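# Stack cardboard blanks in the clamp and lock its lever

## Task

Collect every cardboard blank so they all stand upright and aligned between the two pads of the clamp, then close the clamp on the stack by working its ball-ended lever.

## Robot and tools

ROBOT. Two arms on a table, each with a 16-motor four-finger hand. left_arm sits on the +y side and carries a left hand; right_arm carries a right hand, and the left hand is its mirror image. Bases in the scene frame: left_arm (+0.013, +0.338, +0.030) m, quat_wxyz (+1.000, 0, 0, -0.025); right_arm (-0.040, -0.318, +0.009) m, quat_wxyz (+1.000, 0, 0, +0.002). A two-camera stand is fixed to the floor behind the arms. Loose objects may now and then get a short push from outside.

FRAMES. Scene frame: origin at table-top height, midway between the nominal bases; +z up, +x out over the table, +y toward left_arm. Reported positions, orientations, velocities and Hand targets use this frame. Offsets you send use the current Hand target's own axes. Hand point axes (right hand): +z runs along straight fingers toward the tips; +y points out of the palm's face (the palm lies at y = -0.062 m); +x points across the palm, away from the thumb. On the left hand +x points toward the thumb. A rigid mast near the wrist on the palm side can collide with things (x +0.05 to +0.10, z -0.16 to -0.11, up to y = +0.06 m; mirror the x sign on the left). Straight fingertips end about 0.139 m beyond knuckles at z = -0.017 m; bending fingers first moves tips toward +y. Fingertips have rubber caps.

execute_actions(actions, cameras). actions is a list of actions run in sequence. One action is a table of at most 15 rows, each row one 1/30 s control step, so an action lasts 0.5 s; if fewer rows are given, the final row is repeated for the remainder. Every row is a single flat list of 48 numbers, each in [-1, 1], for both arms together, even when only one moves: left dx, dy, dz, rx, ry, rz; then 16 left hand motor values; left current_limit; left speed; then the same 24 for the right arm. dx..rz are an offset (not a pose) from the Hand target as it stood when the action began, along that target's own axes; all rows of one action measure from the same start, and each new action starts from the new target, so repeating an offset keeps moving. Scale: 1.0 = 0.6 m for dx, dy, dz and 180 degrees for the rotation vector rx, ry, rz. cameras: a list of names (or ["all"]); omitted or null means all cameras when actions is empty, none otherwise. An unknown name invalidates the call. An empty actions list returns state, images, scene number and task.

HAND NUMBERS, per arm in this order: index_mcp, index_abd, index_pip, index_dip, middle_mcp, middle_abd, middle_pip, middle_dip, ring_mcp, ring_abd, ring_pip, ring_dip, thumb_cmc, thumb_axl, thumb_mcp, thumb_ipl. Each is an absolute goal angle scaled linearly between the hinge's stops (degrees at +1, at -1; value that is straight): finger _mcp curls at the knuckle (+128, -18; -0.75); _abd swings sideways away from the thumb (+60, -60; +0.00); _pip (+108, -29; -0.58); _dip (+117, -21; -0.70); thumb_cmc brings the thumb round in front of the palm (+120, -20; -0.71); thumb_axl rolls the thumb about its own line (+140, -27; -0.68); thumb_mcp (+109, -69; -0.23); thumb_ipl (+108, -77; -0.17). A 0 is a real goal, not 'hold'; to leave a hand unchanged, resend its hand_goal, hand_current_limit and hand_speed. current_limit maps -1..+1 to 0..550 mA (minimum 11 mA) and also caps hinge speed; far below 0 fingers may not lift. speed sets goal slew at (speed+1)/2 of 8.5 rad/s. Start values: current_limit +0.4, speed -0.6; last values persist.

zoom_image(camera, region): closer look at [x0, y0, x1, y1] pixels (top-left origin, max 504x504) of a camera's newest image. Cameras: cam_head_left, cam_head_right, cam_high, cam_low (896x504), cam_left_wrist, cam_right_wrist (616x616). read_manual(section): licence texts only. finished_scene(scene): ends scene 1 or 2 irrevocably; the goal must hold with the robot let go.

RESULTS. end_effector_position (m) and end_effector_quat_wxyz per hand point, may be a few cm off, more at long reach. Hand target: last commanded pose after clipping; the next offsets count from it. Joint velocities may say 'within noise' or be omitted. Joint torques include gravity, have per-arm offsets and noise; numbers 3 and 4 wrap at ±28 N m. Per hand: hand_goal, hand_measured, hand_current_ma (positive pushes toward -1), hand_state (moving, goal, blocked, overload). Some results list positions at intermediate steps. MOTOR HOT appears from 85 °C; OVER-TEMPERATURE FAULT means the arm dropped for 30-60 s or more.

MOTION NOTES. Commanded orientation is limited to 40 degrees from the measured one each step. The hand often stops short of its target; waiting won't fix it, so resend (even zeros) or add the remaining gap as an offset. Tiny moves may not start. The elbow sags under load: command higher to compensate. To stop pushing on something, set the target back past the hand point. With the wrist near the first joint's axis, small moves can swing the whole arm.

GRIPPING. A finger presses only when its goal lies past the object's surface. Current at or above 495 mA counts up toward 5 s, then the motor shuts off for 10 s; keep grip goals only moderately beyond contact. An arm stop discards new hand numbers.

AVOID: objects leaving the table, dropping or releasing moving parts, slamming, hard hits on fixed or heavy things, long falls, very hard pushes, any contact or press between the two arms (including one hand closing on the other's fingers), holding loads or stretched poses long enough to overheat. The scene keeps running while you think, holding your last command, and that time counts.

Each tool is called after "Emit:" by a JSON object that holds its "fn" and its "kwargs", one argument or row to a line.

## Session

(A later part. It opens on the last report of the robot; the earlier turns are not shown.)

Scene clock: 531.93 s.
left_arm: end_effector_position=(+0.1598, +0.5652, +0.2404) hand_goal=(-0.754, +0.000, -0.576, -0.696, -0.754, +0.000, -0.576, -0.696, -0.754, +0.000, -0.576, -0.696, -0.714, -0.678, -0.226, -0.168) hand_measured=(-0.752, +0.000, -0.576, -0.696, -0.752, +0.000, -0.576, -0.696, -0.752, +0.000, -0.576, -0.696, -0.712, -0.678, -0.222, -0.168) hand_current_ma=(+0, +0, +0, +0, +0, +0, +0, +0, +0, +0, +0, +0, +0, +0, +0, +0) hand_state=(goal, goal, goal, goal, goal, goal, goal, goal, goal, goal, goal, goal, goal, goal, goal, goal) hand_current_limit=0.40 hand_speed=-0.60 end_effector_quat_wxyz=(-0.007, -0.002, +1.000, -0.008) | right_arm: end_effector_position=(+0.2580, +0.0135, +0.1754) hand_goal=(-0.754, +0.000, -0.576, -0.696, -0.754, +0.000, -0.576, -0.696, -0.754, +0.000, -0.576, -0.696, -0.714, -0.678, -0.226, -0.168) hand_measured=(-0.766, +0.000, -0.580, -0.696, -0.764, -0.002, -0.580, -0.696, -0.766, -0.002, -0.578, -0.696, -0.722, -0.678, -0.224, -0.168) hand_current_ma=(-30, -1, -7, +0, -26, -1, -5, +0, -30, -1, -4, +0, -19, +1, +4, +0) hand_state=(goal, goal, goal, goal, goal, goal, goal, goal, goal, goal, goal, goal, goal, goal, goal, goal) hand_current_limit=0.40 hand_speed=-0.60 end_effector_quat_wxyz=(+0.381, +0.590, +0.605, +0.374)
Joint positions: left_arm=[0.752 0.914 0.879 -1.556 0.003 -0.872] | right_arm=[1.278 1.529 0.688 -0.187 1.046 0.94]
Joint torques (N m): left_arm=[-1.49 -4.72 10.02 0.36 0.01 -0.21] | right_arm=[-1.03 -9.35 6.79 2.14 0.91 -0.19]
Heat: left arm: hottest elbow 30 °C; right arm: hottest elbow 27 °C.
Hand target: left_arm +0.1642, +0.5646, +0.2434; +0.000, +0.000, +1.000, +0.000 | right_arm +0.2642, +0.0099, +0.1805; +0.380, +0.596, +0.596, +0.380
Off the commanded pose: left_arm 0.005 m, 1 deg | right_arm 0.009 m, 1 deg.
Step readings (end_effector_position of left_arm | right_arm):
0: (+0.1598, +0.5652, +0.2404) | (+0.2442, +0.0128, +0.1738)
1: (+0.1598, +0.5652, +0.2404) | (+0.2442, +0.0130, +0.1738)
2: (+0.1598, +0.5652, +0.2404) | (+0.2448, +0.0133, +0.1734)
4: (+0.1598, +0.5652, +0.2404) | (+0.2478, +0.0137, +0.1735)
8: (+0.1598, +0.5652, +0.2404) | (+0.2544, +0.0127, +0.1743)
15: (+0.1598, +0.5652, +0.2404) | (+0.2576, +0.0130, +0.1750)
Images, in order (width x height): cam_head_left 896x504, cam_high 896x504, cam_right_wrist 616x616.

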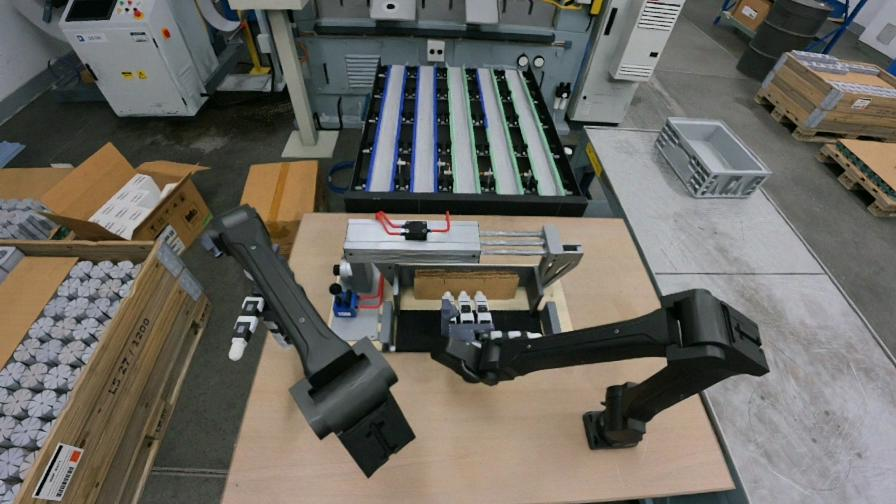

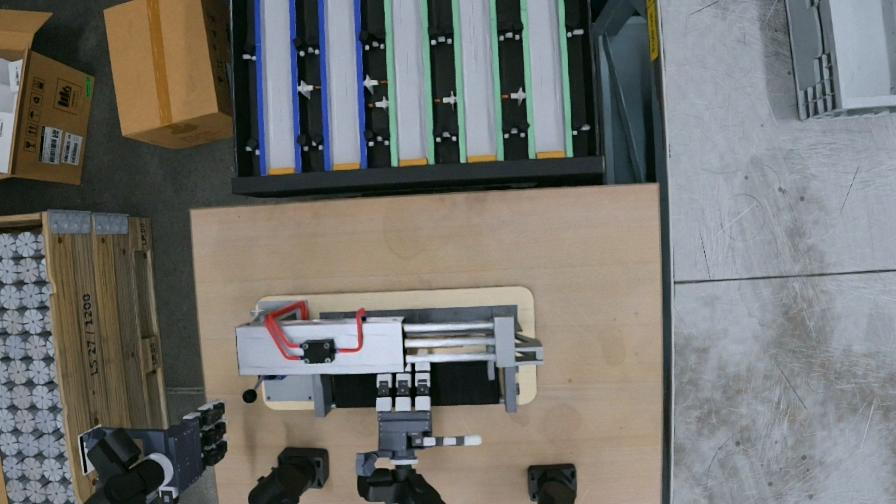

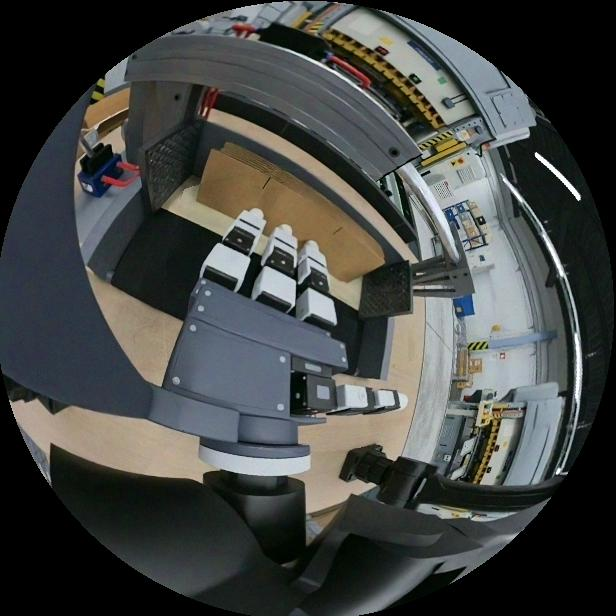

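Emit:
{"fn": "execute_actions", "kwargs": {
  "actions": [
    [[0,-0.033,0,0,0,0,-0.754,0,-0.576,-0.696,-0.754,0,-0.576,-0.696,-0.754,0,-0.576,-0.696,-0.714,-0.678,-0.226,-0.168,0.4,-0.6,0.006,0.0070,0.0151,0,0,0,-0.754,0,-0.576,-0.696,-0.754,0,-0.576,-0.696,-0.754,0,-0.576,-0.696,-0.714,-0.678,-0.226,-0.168,0.4,-0.6]],
    [[0,-0.033,0,0,0,0,-0.754,0,-0.576,-0.696,-0.754,0,-0.576,-0.696,-0.754,0,-0.576,-0.696,-0.714,-0.678,-0.226,-0.168,0.4,-0.6,0,0,0,0,0,0,-0.754,0,-0.576,-0.696,-0.754,0,-0.576,-0.696,-0.754,0,-0.576,-0.696,-0.714,-0.678,-0.226,-0.168,0.4,-0.6]]
  ],
  "cameras": ["cam_head_left","cam_head_right","cam_right_wrist","cam_high"]
}}

Emit:
{"fn": "zoom_image", "kwargs": {
  "camera": "cam_right_wrist",
  "region": [180, 120, 380, 320]
}}

Emit:
{"fn": "zoom_image", "kwargs": {
  "camera": "cam_head_left",
  "region": [220, 240, 420, 360]
}}

Emit:
{"fn": "zoom_image", "kwargs": {
  "camera": "cam_high",
  "region": [180, 350, 310, 480]
}}

Scene clock: 561.93 s.
left_arm: end_effector_position=(+0.1652, +0.5291, +0.2428) hand_goal=(-0.754, +0.000, -0.576, -0.696, -0.754, +0.000, -0.576, -0.696, -0.754, +0.000, -0.576, -0.696, -0.714, -0.678, -0.226, -0.168) hand_measured=(-0.752, +0.000, -0.576, -0.696, -0.752, +0.000, -0.576, -0.696, -0.752, +0.000, -0.576, -0.696, -0.712, -0.678, -0.222, -0.168) hand_current_ma=(+0, +0, +0, +0, +0, +0, +0, +0, +0, +0, +0, +0, +0, +0, +0, +0) hand_state=(goal, goal, goal, goal, goal, goal, goal, goal, goal, goal, goal, goal, goal, goal, goal, goal) hand_current_limit=0.40 hand_speed=-0.60 end_effector_quat_wxyz=(+0.003, -0.001, +1.000, +0.000) | right_arm: end_effector_position=(+0.2668, +0.0131, +0.1766) hand_goal=(-0.754, +0.000, -0.576, -0.696, -0.754, +0.000, -0.576, -0.696, -0.754, +0.000, -0.576, -0.696, -0.714, -0.678, -0.226, -0.168) hand_measured=(-0.768, +0.000, -0.580, -0.696, -0.766, -0.002, -0.580, -0.696, -0.766, -0.002, -0.578, -0.696, -0.722, -0.678, -0.224, -0.168) hand_current_ma=(-35, -1, -9, +0, -28, -1, -6, +0, -30, -1, -4, +0, -19, +1, +4, +0) hand_state=(goal, goal, goal, goal, goal, goal, goal, goal, goal, goal, goal, goal, goal, goal, goal, goal) hand_current_limit=0.40 hand_speed=-0.60 end_effector_quat_wxyz=(+0.380, +0.591, +0.605, +0.375)
Joint positions: left_arm=[0.6 0.845 0.848 -1.569 0.003 -1.024] | right_arm=[1.255 1.529 0.688 -0.151 1.032 0.902]
Joint torques (N m): left_arm=[-1.44 -3.66 9.78 -0.31 0.02 -0.22] | right_arm=[-0.79 -9.11 7.54 2.04 0.91 -0.16]
Heat: left arm: hottest elbow 30 °C; right arm: hottest elbow 27 °C.
Hand target: left_arm +0.1643, +0.5250, +0.2436; +0.000, +0.000, +1.000, +0.000 | right_arm +0.2742, +0.0135, +0.1804; +0.380, +0.596, +0.596, +0.380
Off the commanded pose: left_arm 0.004 m, 0 deg | right_arm 0.008 m, 1 deg.
Step readings (end_effector_position of left_arm | right_arm):
0: (+0.1598, +0.5652, +0.2404) | (+0.2580, +0.0136, +0.1754)
1: (+0.1598, +0.5652, +0.2404) | (+0.2582, +0.0136, +0.1754)
2: (+0.1601, +0.5644, +0.2405) | (+0.2585, +0.0139, +0.1754)
4: (+0.1617, +0.5606, +0.2405) | (+0.2603, +0.0141, +0.1755)
8: (+0.1650, +0.5514, +0.2417) | (+0.2648, +0.0129, +0.1758)
15: (+0.1648, +0.5489, +0.2431) | (+0.2668, +0.0127, +0.1763)
16: (+0.1647, +0.5487, +0.2430) | (+0.2668, +0.0128, +0.1764)
17: (+0.1647, +0.5479, +0.2429) | (+0.2668, +0.0128, +0.1764)
19: (+0.1655, +0.5435, +0.2421) | (+0.2668, +0.0129, +0.1764)
23: (+0.1666, +0.5328, +0.2416) | (+0.2668, +0.0131, +0.1765)
30: (+0.1658, +0.5295, +0.2428) | (+0.2668, +0.0131, +0.1765)
Images, in order (width x height): cam_head_left 896x504, cam_head_right 896x504, cam_high 896x504, cam_right_wrist 616x616.

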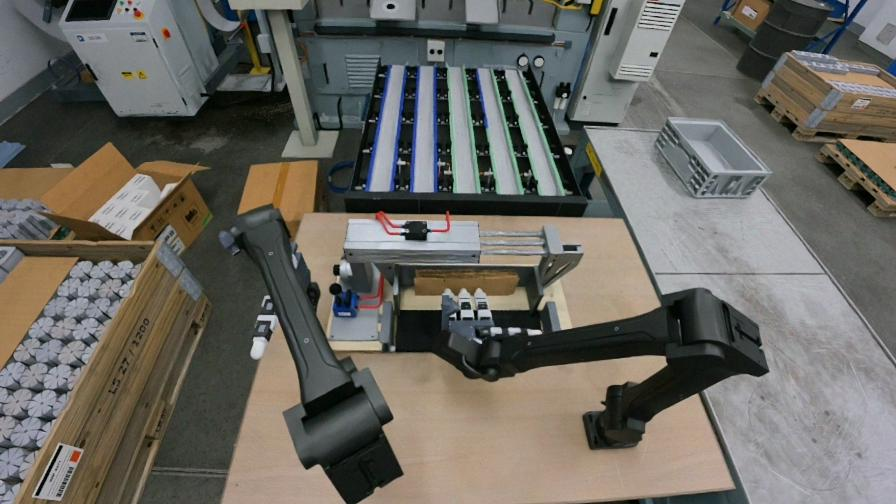

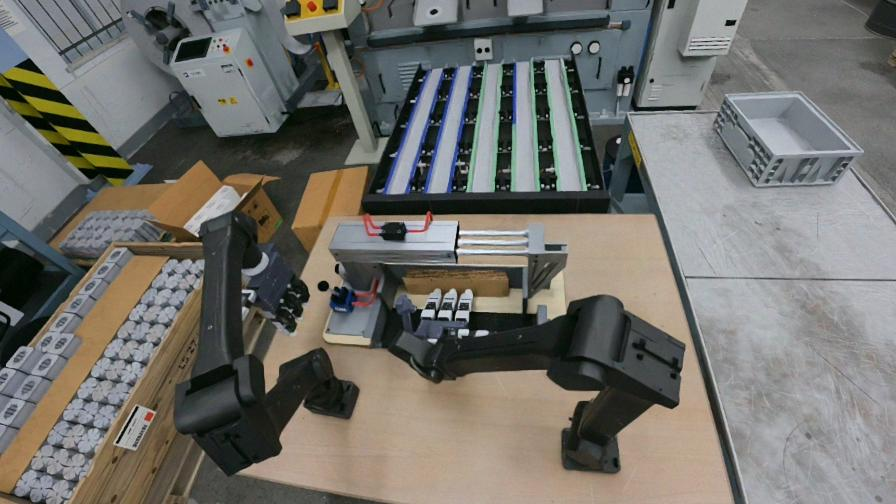

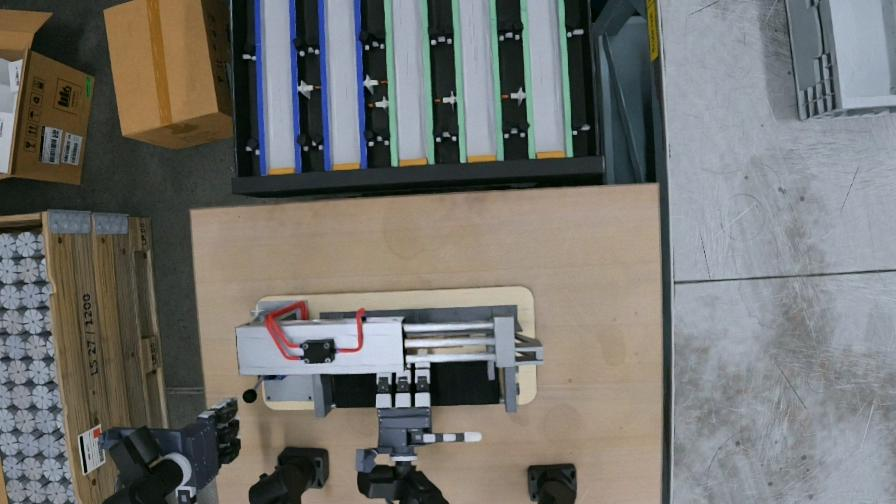

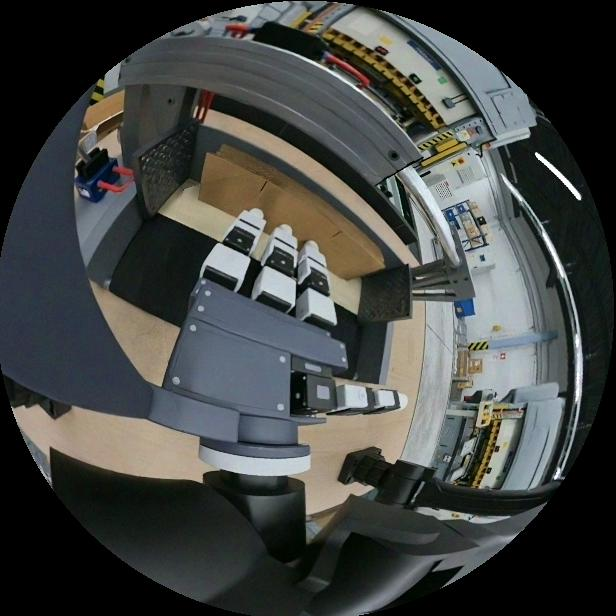

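Scaled by 2.520 from the camera's 616x616 image, which has a finer 880x880 frame.

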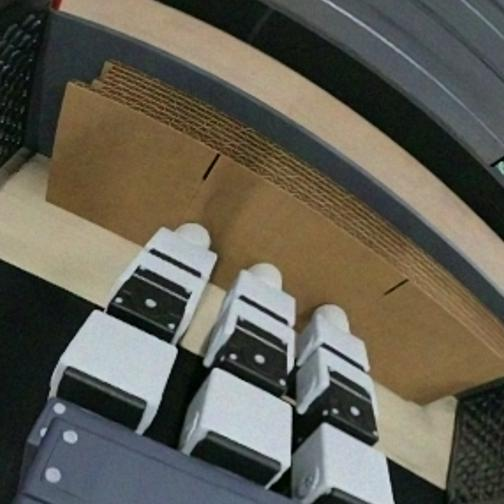

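Scaled by 2.520 from the camera's 896x504 image, which has a finer 1280x720 frame.

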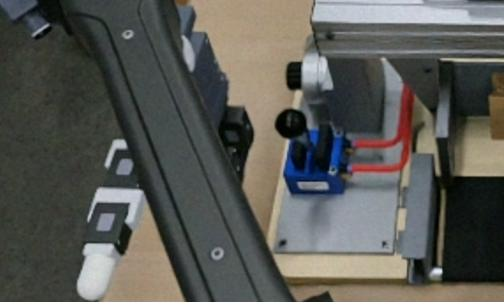

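Scaled by 3.877 from the camera's 896x504 image, which has a finer 1280x720 frame.

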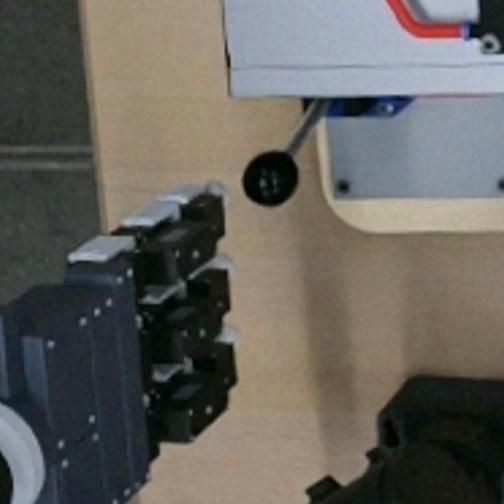

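Emit:
{"fn": "zoom_image", "kwargs": {
  "camera": "cam_head_left",
  "region": [320, 275, 370, 325]
}}

Emit:
{"fn": "zoom_image", "kwargs": {
  "camera": "cam_head_right",
  "region": [310, 270, 370, 330]
}}

Emit:
{"fn": "zoom_image", "kwargs": {
  "camera": "cam_right_wrist",
  "region": [70, 120, 150, 220]
}}

Emit:
{"fn": "zoom_image", "kwargs": {
  "camera": "cam_high",
  "region": [230, 360, 300, 420]
}}

Scaled by 10.080 from the camera's 896x504 image, which has a finer 1280x720 frame.

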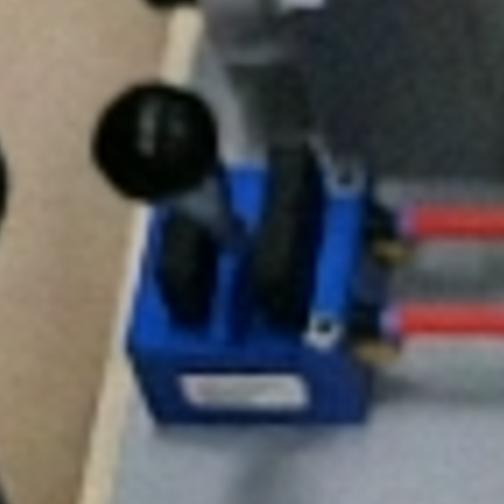

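Scaled by 8.400 from the camera's 896x504 image, which has a finer 1280x720 frame.

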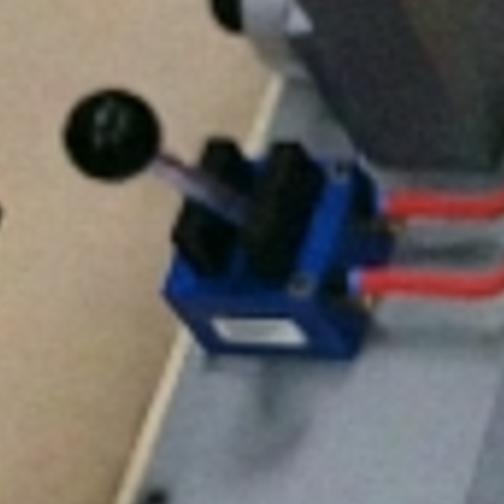

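Scaled by 5.040 from the camera's 616x616 image, which has a finer 880x880 frame.

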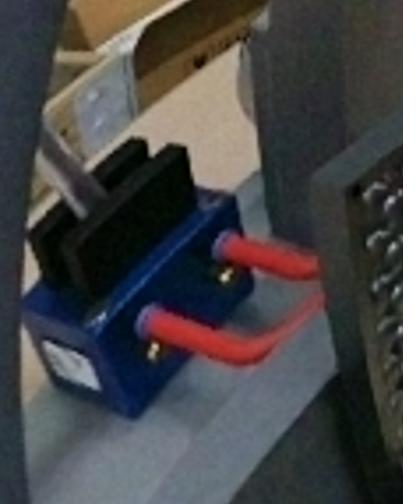

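Scaled by 7.200 from the camera's 896x504 image, which has a finer 1280x720 frame.

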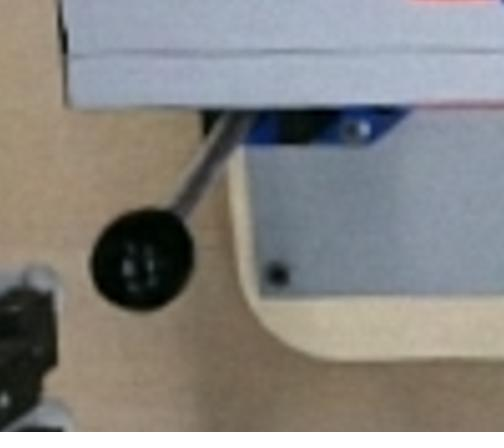

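Emit:
{"fn": "execute_actions", "kwargs": {
  "actions": [
    [[0.067,0.027,0,0,0,0,-0.754,0,-0.576,-0.696,-0.754,0,-0.576,-0.696,-0.754,0,-0.576,-0.696,-0.714,-0.678,-0.226,-0.168,0.4,-0.6,0,0,0,0,0,0,-0.754,0,-0.576,-0.696,-0.754,0,-0.576,-0.696,-0.754,0,-0.576,-0.696,-0.714,-0.678,-0.226,-0.168,0.4,-0.6]],
    [[-0.0763,0,0,0,0,0.1667,-0.754,0,-0.576,-0.696,-0.754,0,-0.576,-0.696,-0.754,0,-0.576,-0.696,-0.714,-0.678,-0.226,-0.168,0.4,-0.6,0,0,0,0,0,0,-0.754,0,-0.576,-0.696,-0.754,0,-0.576,-0.696,-0.754,0,-0.576,-0.696,-0.714,-0.678,-0.226,-0.168,0.4,-0.6]],
    [[-0.0763,0,0,0,0,0.1667,-0.754,0,-0.576,-0.696,-0.754,0,-0.576,-0.696,-0.754,0,-0.576,-0.696,-0.714,-0.678,-0.226,-0.168,0.4,-0.6,0,0,0,0,0,0,-0.754,0,-0.576,-0.696,-0.754,0,-0.576,-0.696,-0.754,0,-0.576,-0.696,-0.714,-0.678,-0.226,-0.168,0.4,-0.6]],
    [[-0.0763,0,0,0,0,0.1667,-0.754,0,-0.576,-0.696,-0.754,0,-0.576,-0.696,-0.754,0,-0.576,-0.696,-0.714,-0.678,-0.226,-0.168,0.4,-0.6,0,0,0,0,0,0,-0.754,0,-0.576,-0.696,-0.754,0,-0.576,-0.696,-0.754,0,-0.576,-0.696,-0.714,-0.678,-0.226,-0.168,0.4,-0.6]]
  ],
  "cameras": ["cam_head_left","cam_head_right","cam_left_wrist","cam_high"]
}}

Emit:
{"fn": "zoom_image", "kwargs": {
  "camera": "cam_high",
  "region": [180, 350, 310, 480]
}}

Emit:
{"fn": "zoom_image", "kwargs": {
  "camera": "cam_left_wrist",
  "region": [270, 130, 520, 380]
}}

Scene clock: 678.17 s.
left_arm: end_effector_position=(+0.2307, +0.4743, +0.2405) hand_goal=(-0.754, +0.000, -0.576, -0.696, -0.754, +0.000, -0.576, -0.696, -0.754, +0.000, -0.576, -0.696, -0.714, -0.678, -0.226, -0.168) hand_measured=(-0.752, +0.000, -0.576, -0.696, -0.752, +0.000, -0.576, -0.696, -0.752, +0.000, -0.576, -0.696, -0.714, -0.678, -0.222, -0.168) hand_current_ma=(+0, +0, +0, +0, +0, +0, +0, +0, +0, +0, +0, +0, +0, +0, +0, +0) hand_state=(goal, goal, goal, goal, goal, goal, goal, goal, goal, goal, goal, goal, goal, goal, goal, goal) hand_current_limit=0.40 hand_speed=-0.60 end_effector_quat_wxyz=(-0.003, +0.706, +0.708, -0.002) | right_arm: end_effector_position=(+0.2672, +0.0130, +0.1767) hand_goal=(-0.754, +0.000, -0.576, -0.696, -0.754, +0.000, -0.576, -0.696, -0.754, +0.000, -0.576, -0.696, -0.714, -0.678, -0.226, -0.168) hand_measured=(-0.768, +0.000, -0.582, -0.696, -0.766, -0.002, -0.580, -0.696, -0.766, -0.002, -0.578, -0.696, -0.722, -0.678, -0.224, -0.168) hand_current_ma=(-38, -1, -11, -1, -29, -1, -6, +0, -30, -1, -4, +0, -19, +1, +4, +0) hand_state=(goal, goal, goal, goal, goal, goal, goal, goal, goal, goal, goal, goal, goal, goal, goal, goal) hand_current_limit=0.40 hand_speed=-0.60 end_effector_quat_wxyz=(+0.381, +0.591, +0.605, +0.375)
Joint positions: left_arm=[0.753 0.758 0.805 -1.622 -0.007 0.7] | right_arm=[1.254 1.529 0.688 -0.15 1.032 0.9]
Joint torques (N m): left_arm=[1.14 -1.61 10.85 0.21 0.23 0.01] | right_arm=[-1.14 -7.65 7.43 2.04 0.89 -0.12]
Heat: left arm: hottest elbow 31 °C; right arm: hottest elbow 27 °C.
Hand target: left_arm +0.2323, +0.4786, +0.2434; +0.000, +0.707, +0.707, -0.001 | right_arm +0.2742, +0.0134, +0.1805; +0.380, +0.596, +0.596, +0.380
Off the commanded pose: left_arm 0.006 m, 0 deg | right_arm 0.008 m, 1 deg.
Step readings (end_effector_position of left_arm | right_arm):
0: (+0.1652, +0.5291, +0.2428) | (+0.2672, +0.0130, +0.1767)
1: (+0.1650, +0.5290, +0.2427) | (+0.2672, +0.0130, +0.1767)
2: (+0.1634, +0.5291, +0.2423) | (+0.2672, +0.0130, +0.1767)
4: (+0.1551, +0.5305, +0.2409) | (+0.2672, +0.0130, +0.1767)
8: (+0.1315, +0.5355, +0.2414) | (+0.2672, +0.0130, +0.1767)
15: (+0.1260, +0.5399, +0.2433) | (+0.2672, +0.0130, +0.1767)
16: (+0.1266, +0.5402, +0.2433) | (+0.2672, +0.0130, +0.1767)
17: (+0.1285, +0.5413, +0.2437) | (+0.2672, +0.0130, +0.1767)
19: (+0.1358, +0.5433, +0.2445) | (+0.2672, +0.0130, +0.1767)
23: (+0.1532, +0.5411, +0.2432) | (+0.2672, +0.0130, +0.1767)
30: (+0.1680, +0.5390, +0.2420) | (+0.2672, +0.0130, +0.1767)
31: (+0.1688, +0.5393, +0.2420) | (+0.2672, +0.0130, +0.1767)
32: (+0.1708, +0.5393, +0.2423) | (+0.2672, +0.0130, +0.1767)
34: (+0.1774, +0.5373, +0.2429) | (+0.2672, +0.0130, +0.1767)
38: (+0.1919, +0.5277, +0.2431) | (+0.2672, +0.0130, +0.1767)
45: (+0.2056, +0.5174, +0.2421) | (+0.2672, +0.0130, +0.1767)
46: (+0.2063, +0.5169, +0.2421) | (+0.2672, +0.0130, +0.1767)
47: (+0.2077, +0.5158, +0.2422) | (+0.2672, +0.0130, +0.1767)
49: (+0.2114, +0.5109, +0.2421) | (+0.2672, +0.0130, +0.1767)
53: (+0.2197, +0.4971, +0.2427) | (+0.2672, +0.0130, +0.1767)
60: (+0.2290, +0.4793, +0.2424) | (+0.2672, +0.0130, +0.1767)
Images, in order (width x height): cam_head_left 896x504, cam_head_right 896x504, cam_high 896x504, cam_left_wrist 616x616.

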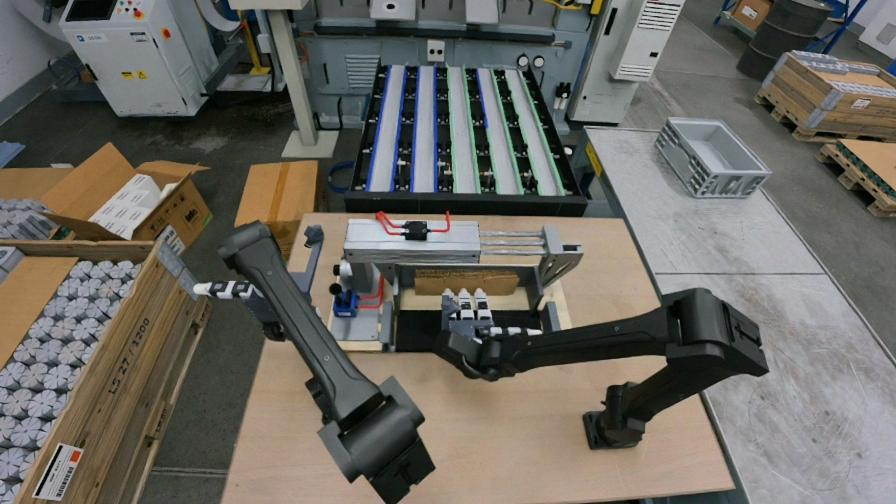

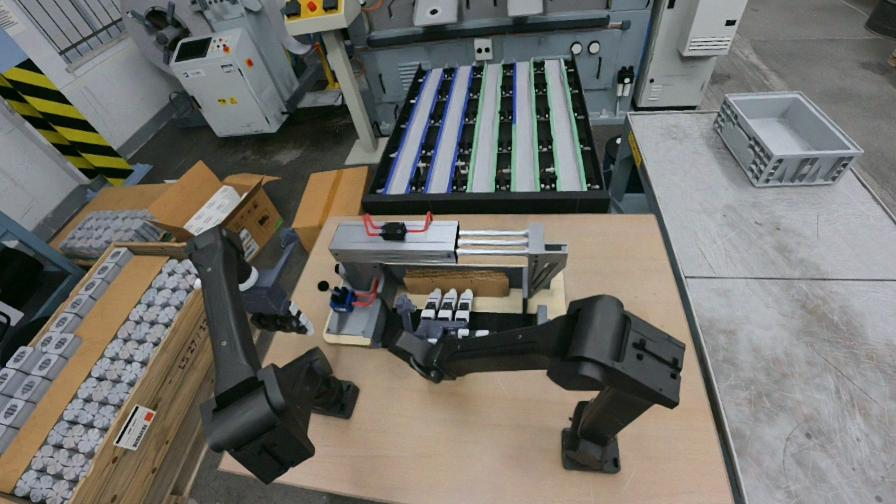

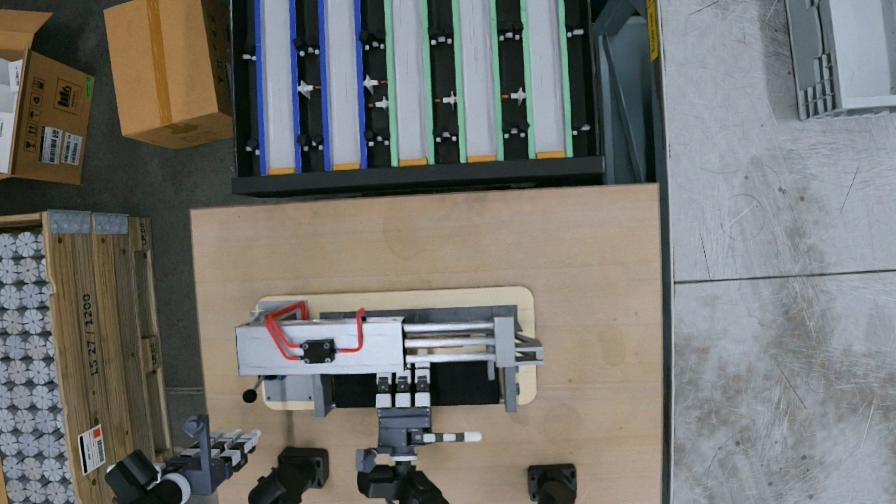

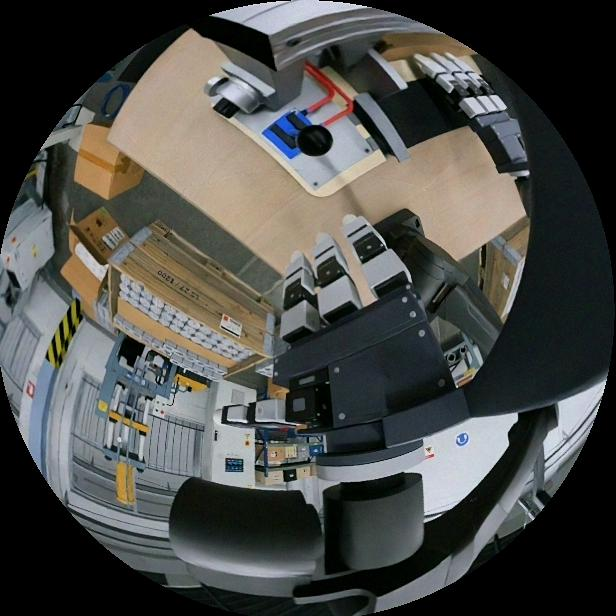

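Scaled by 3.877 from the camera's 896x504 image, which has a finer 1280x720 frame.

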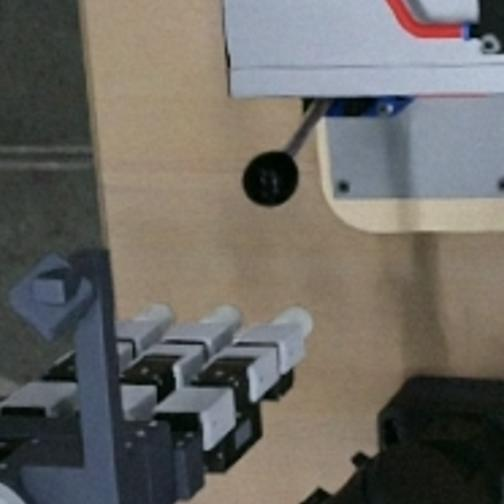

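Scaled by 2.016 from the camera's 616x616 image, which has a finer 880x880 frame.

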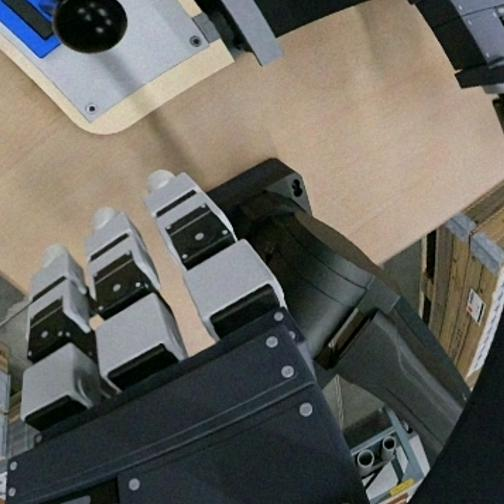

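Emit:
{"fn": "execute_actions", "kwargs": {
  "actions": [
    [[0,0.1,0,0,0,0,-0.754,0,-0.576,-0.696,-0.754,0,-0.576,-0.696,-0.754,0,-0.576,-0.696,-0.714,-0.678,-0.226,-0.168,0.4,-0.6,0,0,0,0,0,0,-0.754,0,-0.576,-0.696,-0.754,0,-0.576,-0.696,-0.754,0,-0.576,-0.696,-0.714,-0.678,-0.226,-0.168,0.4,-0.6]],
    [[0,0.0417,0,0,0,0,-0.754,0,-0.576,-0.696,-0.754,0,-0.576,-0.696,-0.754,0,-0.576,-0.696,-0.714,-0.678,-0.226,-0.168,0.4,-0.6,0,0,0,0,0,0,-0.754,0,-0.576,-0.696,-0.754,0,-0.576,-0.696,-0.754,0,-0.576,-0.696,-0.714,-0.678,-0.226,-0.168,0.4,-0.6]]
  ],
  "cameras": ["cam_head_left","cam_head_right","cam_high"]
}}

Emit:
{"fn": "zoom_image", "kwargs": {
  "camera": "cam_high",
  "region": [180, 350, 310, 480]
}}

Emit:
{"fn": "zoom_image", "kwargs": {
  "camera": "cam_head_right",
  "region": [280, 240, 540, 360]
}}

Scene clock: 720.90 s.
left_arm: end_effector_position=(+0.3013, +0.4735, +0.2245) hand_goal=(-0.754, +0.000, -0.576, -0.696, -0.754, +0.000, -0.576, -0.696, -0.754, +0.000, -0.576, -0.696, -0.714, -0.678, -0.226, -0.168) hand_measured=(-0.752, +0.000, -0.576, -0.696, -0.752, +0.000, -0.576, -0.696, -0.752, +0.000, -0.576, -0.696, -0.714, -0.678, -0.222, -0.168) hand_current_ma=(+0, +0, +0, +0, +0, +0, +0, +0, +0, +0, +0, +0, +0, +0, +0, +0) hand_state=(goal, goal, goal, goal, goal, goal, goal, goal, goal, goal, goal, goal, goal, goal, goal, goal) hand_current_limit=0.40 hand_speed=-0.60 end_effector_quat_wxyz=(-0.005, +0.706, +0.707, -0.023) | right_arm: end_effector_position=(+0.2672, +0.0130, +0.1767) hand_goal=(-0.754, +0.000, -0.576, -0.696, -0.754, +0.000, -0.576, -0.696, -0.754, +0.000, -0.576, -0.696, -0.714, -0.678, -0.226, -0.168) hand_measured=(-0.768, +0.000, -0.582, -0.696, -0.766, -0.002, -0.580, -0.696, -0.766, -0.002, -0.578, -0.696, -0.722, -0.678, -0.224, -0.168) hand_current_ma=(-39, -1, -11, -1, -29, -1, -7, +0, -30, -1, -4, +0, -19, +1, +4, +0) hand_state=(goal, goal, goal, goal, goal, goal, goal, goal, goal, goal, goal, goal, goal, goal, goal, goal) hand_current_limit=0.40 hand_speed=-0.60 end_effector_quat_wxyz=(+0.381, +0.591, +0.605, +0.375)
Joint positions: left_arm=[0.561 0.969 0.875 -1.524 0.004 0.509] | right_arm=[1.254 1.529 0.688 -0.15 1.032 0.9]
Joint torques (N m): left_arm=[-1.32 -4.31 13.72 0.39 0.08 -0.21] | right_arm=[-0.38 -8.35 7.73 2.3 0.88 -0.13]
Heat: left arm: hottest elbow 30 °C; right arm: hottest elbow 27 °C.
Hand target: left_arm +0.3173, +0.4787, +0.2435; +0.000, +0.707, +0.707, +0.000 | right_arm +0.2742, +0.0134, +0.1805; +0.380, +0.596, +0.596, +0.380
Off the commanded pose: left_arm 0.025 m, 3 deg | right_arm 0.008 m, 1 deg.
Step readings (end_effector_position of left_arm | right_arm):
0: (+0.2307, +0.4743, +0.2405) | (+0.2672, +0.0130, +0.1767)
1: (+0.2310, +0.4742, +0.2403) | (+0.2672, +0.0130, +0.1767)
2: (+0.2324, +0.4744, +0.2390) | (+0.2672, +0.0130, +0.1767)
4: (+0.2418, +0.4725, +0.2355) | (+0.2672, +0.0130, +0.1767)
8: (+0.2672, +0.4656, +0.2243) | (+0.2672, +0.0130, +0.1767)
15: (+0.2764, +0.4706, +0.2215) | (+0.2672, +0.0130, +0.1767)
16: (+0.2770, +0.4712, +0.2225) | (+0.2672, +0.0130, +0.1767)
17: (+0.2784, +0.4715, +0.2234) | (+0.2672, +0.0130, +0.1767)
19: (+0.2840, +0.4717, +0.2255) | (+0.2672, +0.0130, +0.1767)
23: (+0.2983, +0.4712, +0.2271) | (+0.2672, +0.0130, +0.1767)
30: (+0.3014, +0.4730, +0.2245) | (+0.2672, +0.0130, +0.1767)
Images, in order (width x height): cam_head_left 896x504, cam_head_right 896x504, cam_high 896x504.

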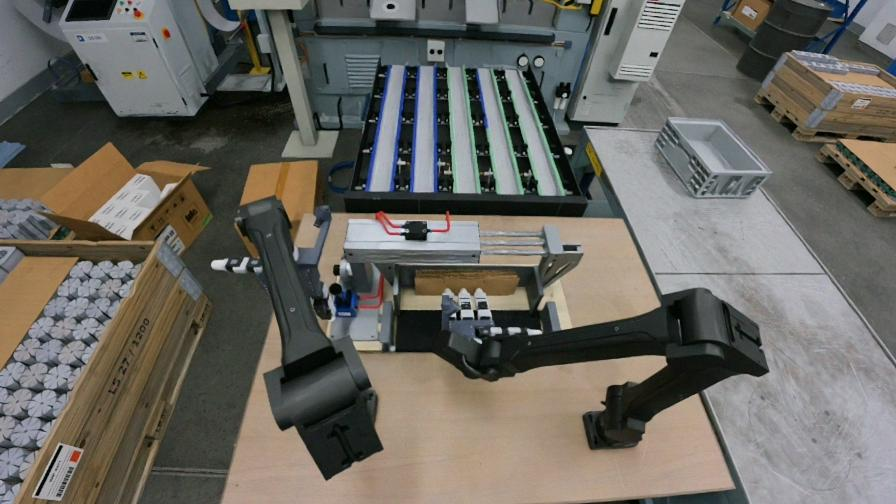

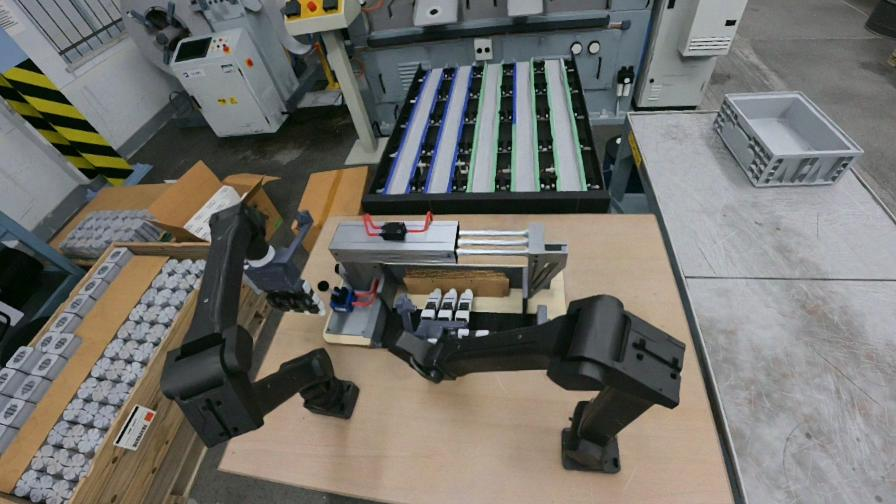

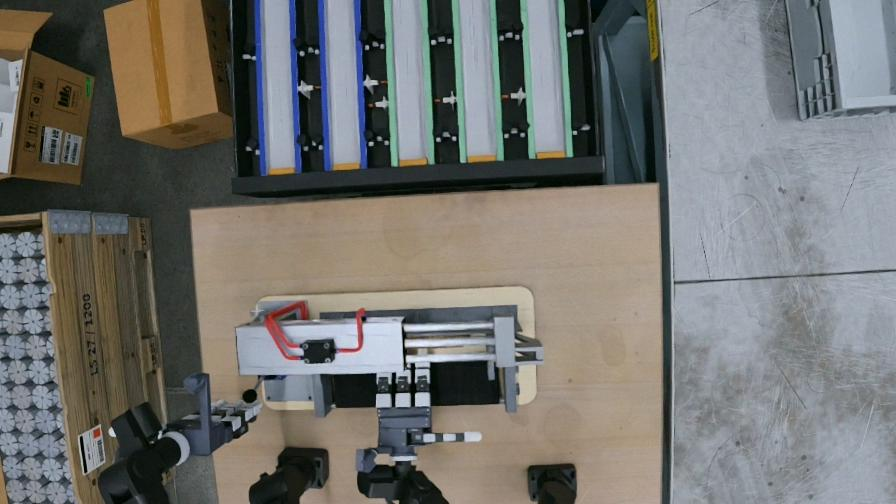

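Scaled by 3.877 from the camera's 896x504 image, which has a finer 1280x720 frame.

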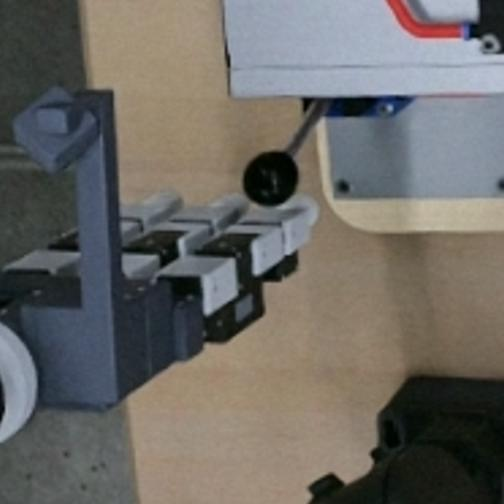

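Scaled by 1.938 from the camera's 896x504 image, which has a finer 1280x720 frame.

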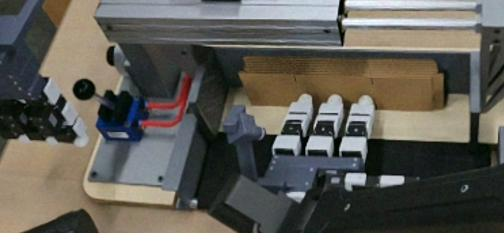

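Emit:
{"fn": "execute_actions", "kwargs": {
  "actions": [
    [[0,0.05,-0.02,0,0,0,-0.754,0,-0.576,-0.696,-0.754,0,-0.576,-0.696,-0.754,0,-0.576,-0.696,-0.714,-0.678,-0.226,-0.168,0.4,-0.6,0,0,0,0,0,0,-0.754,0,-0.576,-0.696,-0.754,0,-0.576,-0.696,-0.754,0,-0.576,-0.696,-0.714,-0.678,-0.226,-0.168,0.4,-0.6]]
  ],
  "cameras": ["cam_head_right","cam_high","cam_right_wrist"]
}}

Emit:
{"fn": "zoom_image", "kwargs": {
  "camera": "cam_high",
  "region": [180, 350, 310, 480]
}}

Emit:
{"fn": "zoom_image", "kwargs": {
  "camera": "cam_head_right",
  "region": [280, 240, 540, 360]
}}

Scene clock: 735.43 s.
left_arm: end_effector_position=(+0.3301, +0.4740, +0.2368) hand_goal=(-0.754, +0.000, -0.576, -0.696, -0.754, +0.000, -0.576, -0.696, -0.754, +0.000, -0.576, -0.696, -0.714, -0.678, -0.226, -0.168) hand_measured=(-0.752, +0.000, -0.576, -0.696, -0.752, +0.000, -0.576, -0.696, -0.768, +0.000, -0.578, -0.696, -0.714, -0.678, -0.222, -0.168) hand_current_ma=(+0, +0, +0, +0, +0, +0, +0, +0, -4, +0, +0, +0, +0, +0, +0, +0) hand_state=(goal, goal, goal, goal, goal, goal, goal, goal, goal, goal, goal, goal, goal, goal, goal, goal) hand_current_limit=0.40 hand_speed=-0.60 end_effector_quat_wxyz=(-0.006, +0.710, +0.704, -0.020) | right_arm: end_effector_position=(+0.2672, +0.0130, +0.1767) hand_goal=(-0.754, +0.000, -0.576, -0.696, -0.754, +0.000, -0.576, -0.696, -0.754, +0.000, -0.576, -0.696, -0.714, -0.678, -0.226, -0.168) hand_measured=(-0.768, +0.000, -0.582, -0.696, -0.766, -0.002, -0.580, -0.696, -0.766, -0.002, -0.578, -0.696, -0.722, -0.678, -0.224, -0.168) hand_current_ma=(-39, -1, -11, -1, -29, -1, -7, +0, -30, -1, -4, +0, -19, +1, +4, +0) hand_state=(goal, goal, goal, goal, goal, goal, goal, goal, goal, goal, goal, goal, goal, goal, goal, goal) hand_current_limit=0.40 hand_speed=-0.60 end_effector_quat_wxyz=(+0.381, +0.591, +0.605, +0.375)
Joint positions: left_arm=[0.51 1.038 0.949 -1.524 0.001 0.469] | right_arm=[1.254 1.529 0.688 -0.15 1.032 0.9]
Joint torques (N m): left_arm=[-1.55 -4.84 14.11 0.24 0.16 -0.33] | right_arm=[-0.38 -8.23 7.56 2.21 0.88 -0.13]
Heat: left arm: hottest elbow 33 °C; right arm: hottest elbow 27 °C.
Hand target: left_arm +0.3474, +0.4787, +0.2555; +0.000, +0.707, +0.707, +0.000 | right_arm +0.2742, +0.0134, +0.1805; +0.380, +0.596, +0.596, +0.380
Off the commanded pose: left_arm 0.026 m, 2 deg | right_arm 0.008 m, 1 deg.
Step readings (end_effector_position of left_arm | right_arm):
0: (+0.3013, +0.4736, +0.2245) | (+0.2672, +0.0130, +0.1767)
1: (+0.3017, +0.4736, +0.2249) | (+0.2672, +0.0130, +0.1767)
2: (+0.3029, +0.4735, +0.2255) | (+0.2672, +0.0130, +0.1767)
4: (+0.3098, +0.4737, +0.2292) | (+0.2672, +0.0130, +0.1767)
8: (+0.3268, +0.4728, +0.2364) | (+0.2672, +0.0130, +0.1767)
15: (+0.3302, +0.4738, +0.2368) | (+0.2672, +0.0130, +0.1767)
Images, in order (width x height): cam_head_right 896x504, cam_high 896x504, cam_right_wrist 616x616.

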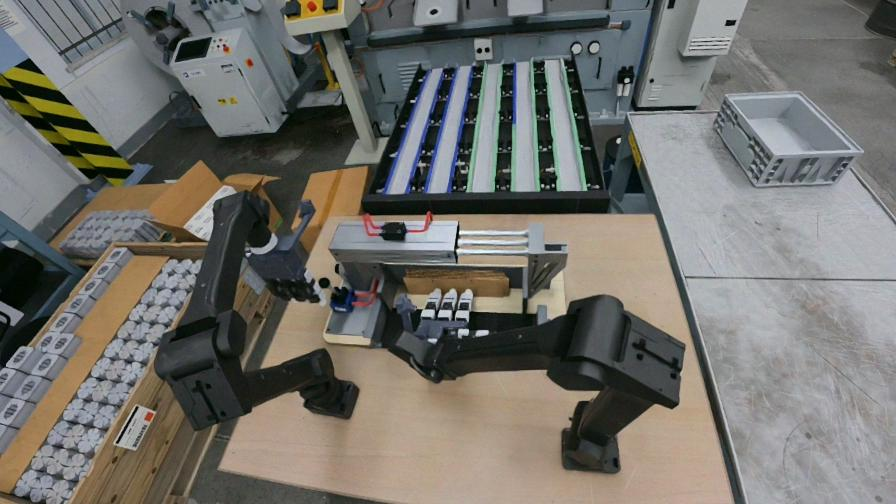

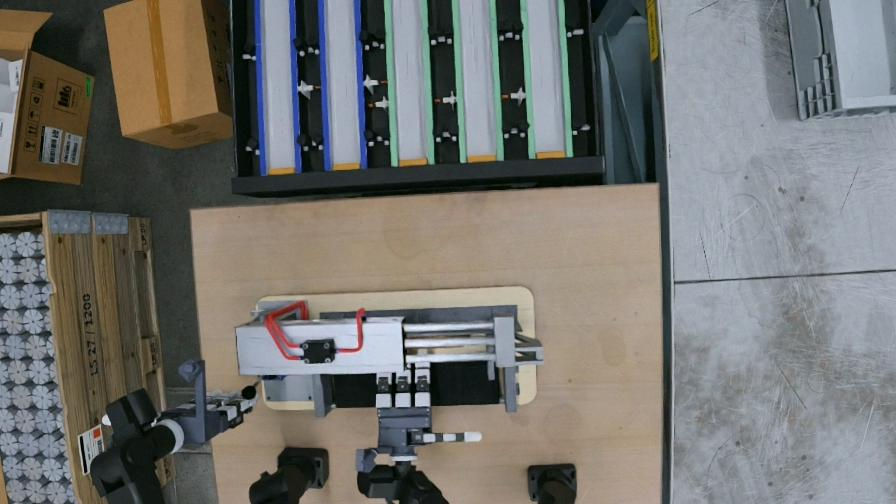

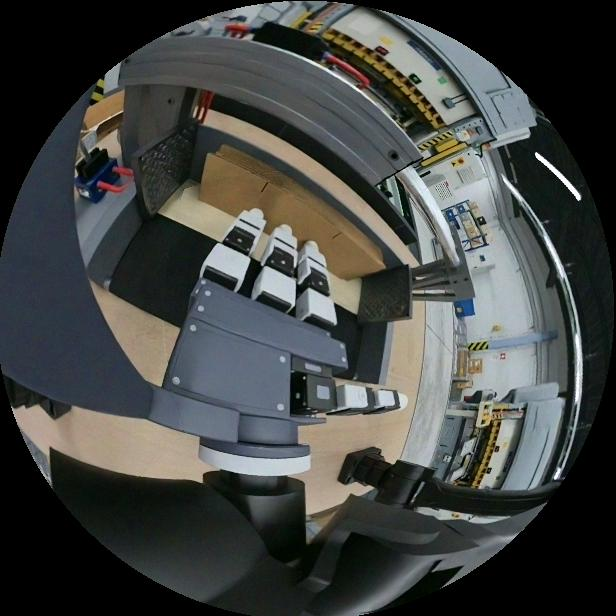

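Scaled by 3.877 from the camera's 896x504 image, which has a finer 1280x720 frame.

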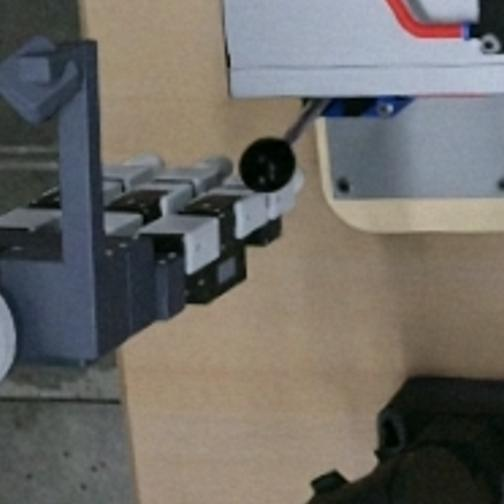

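Scaled by 1.938 from the camera's 896x504 image, which has a finer 1280x720 frame.

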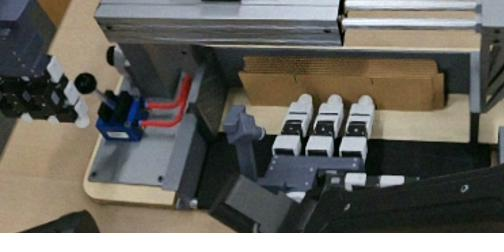

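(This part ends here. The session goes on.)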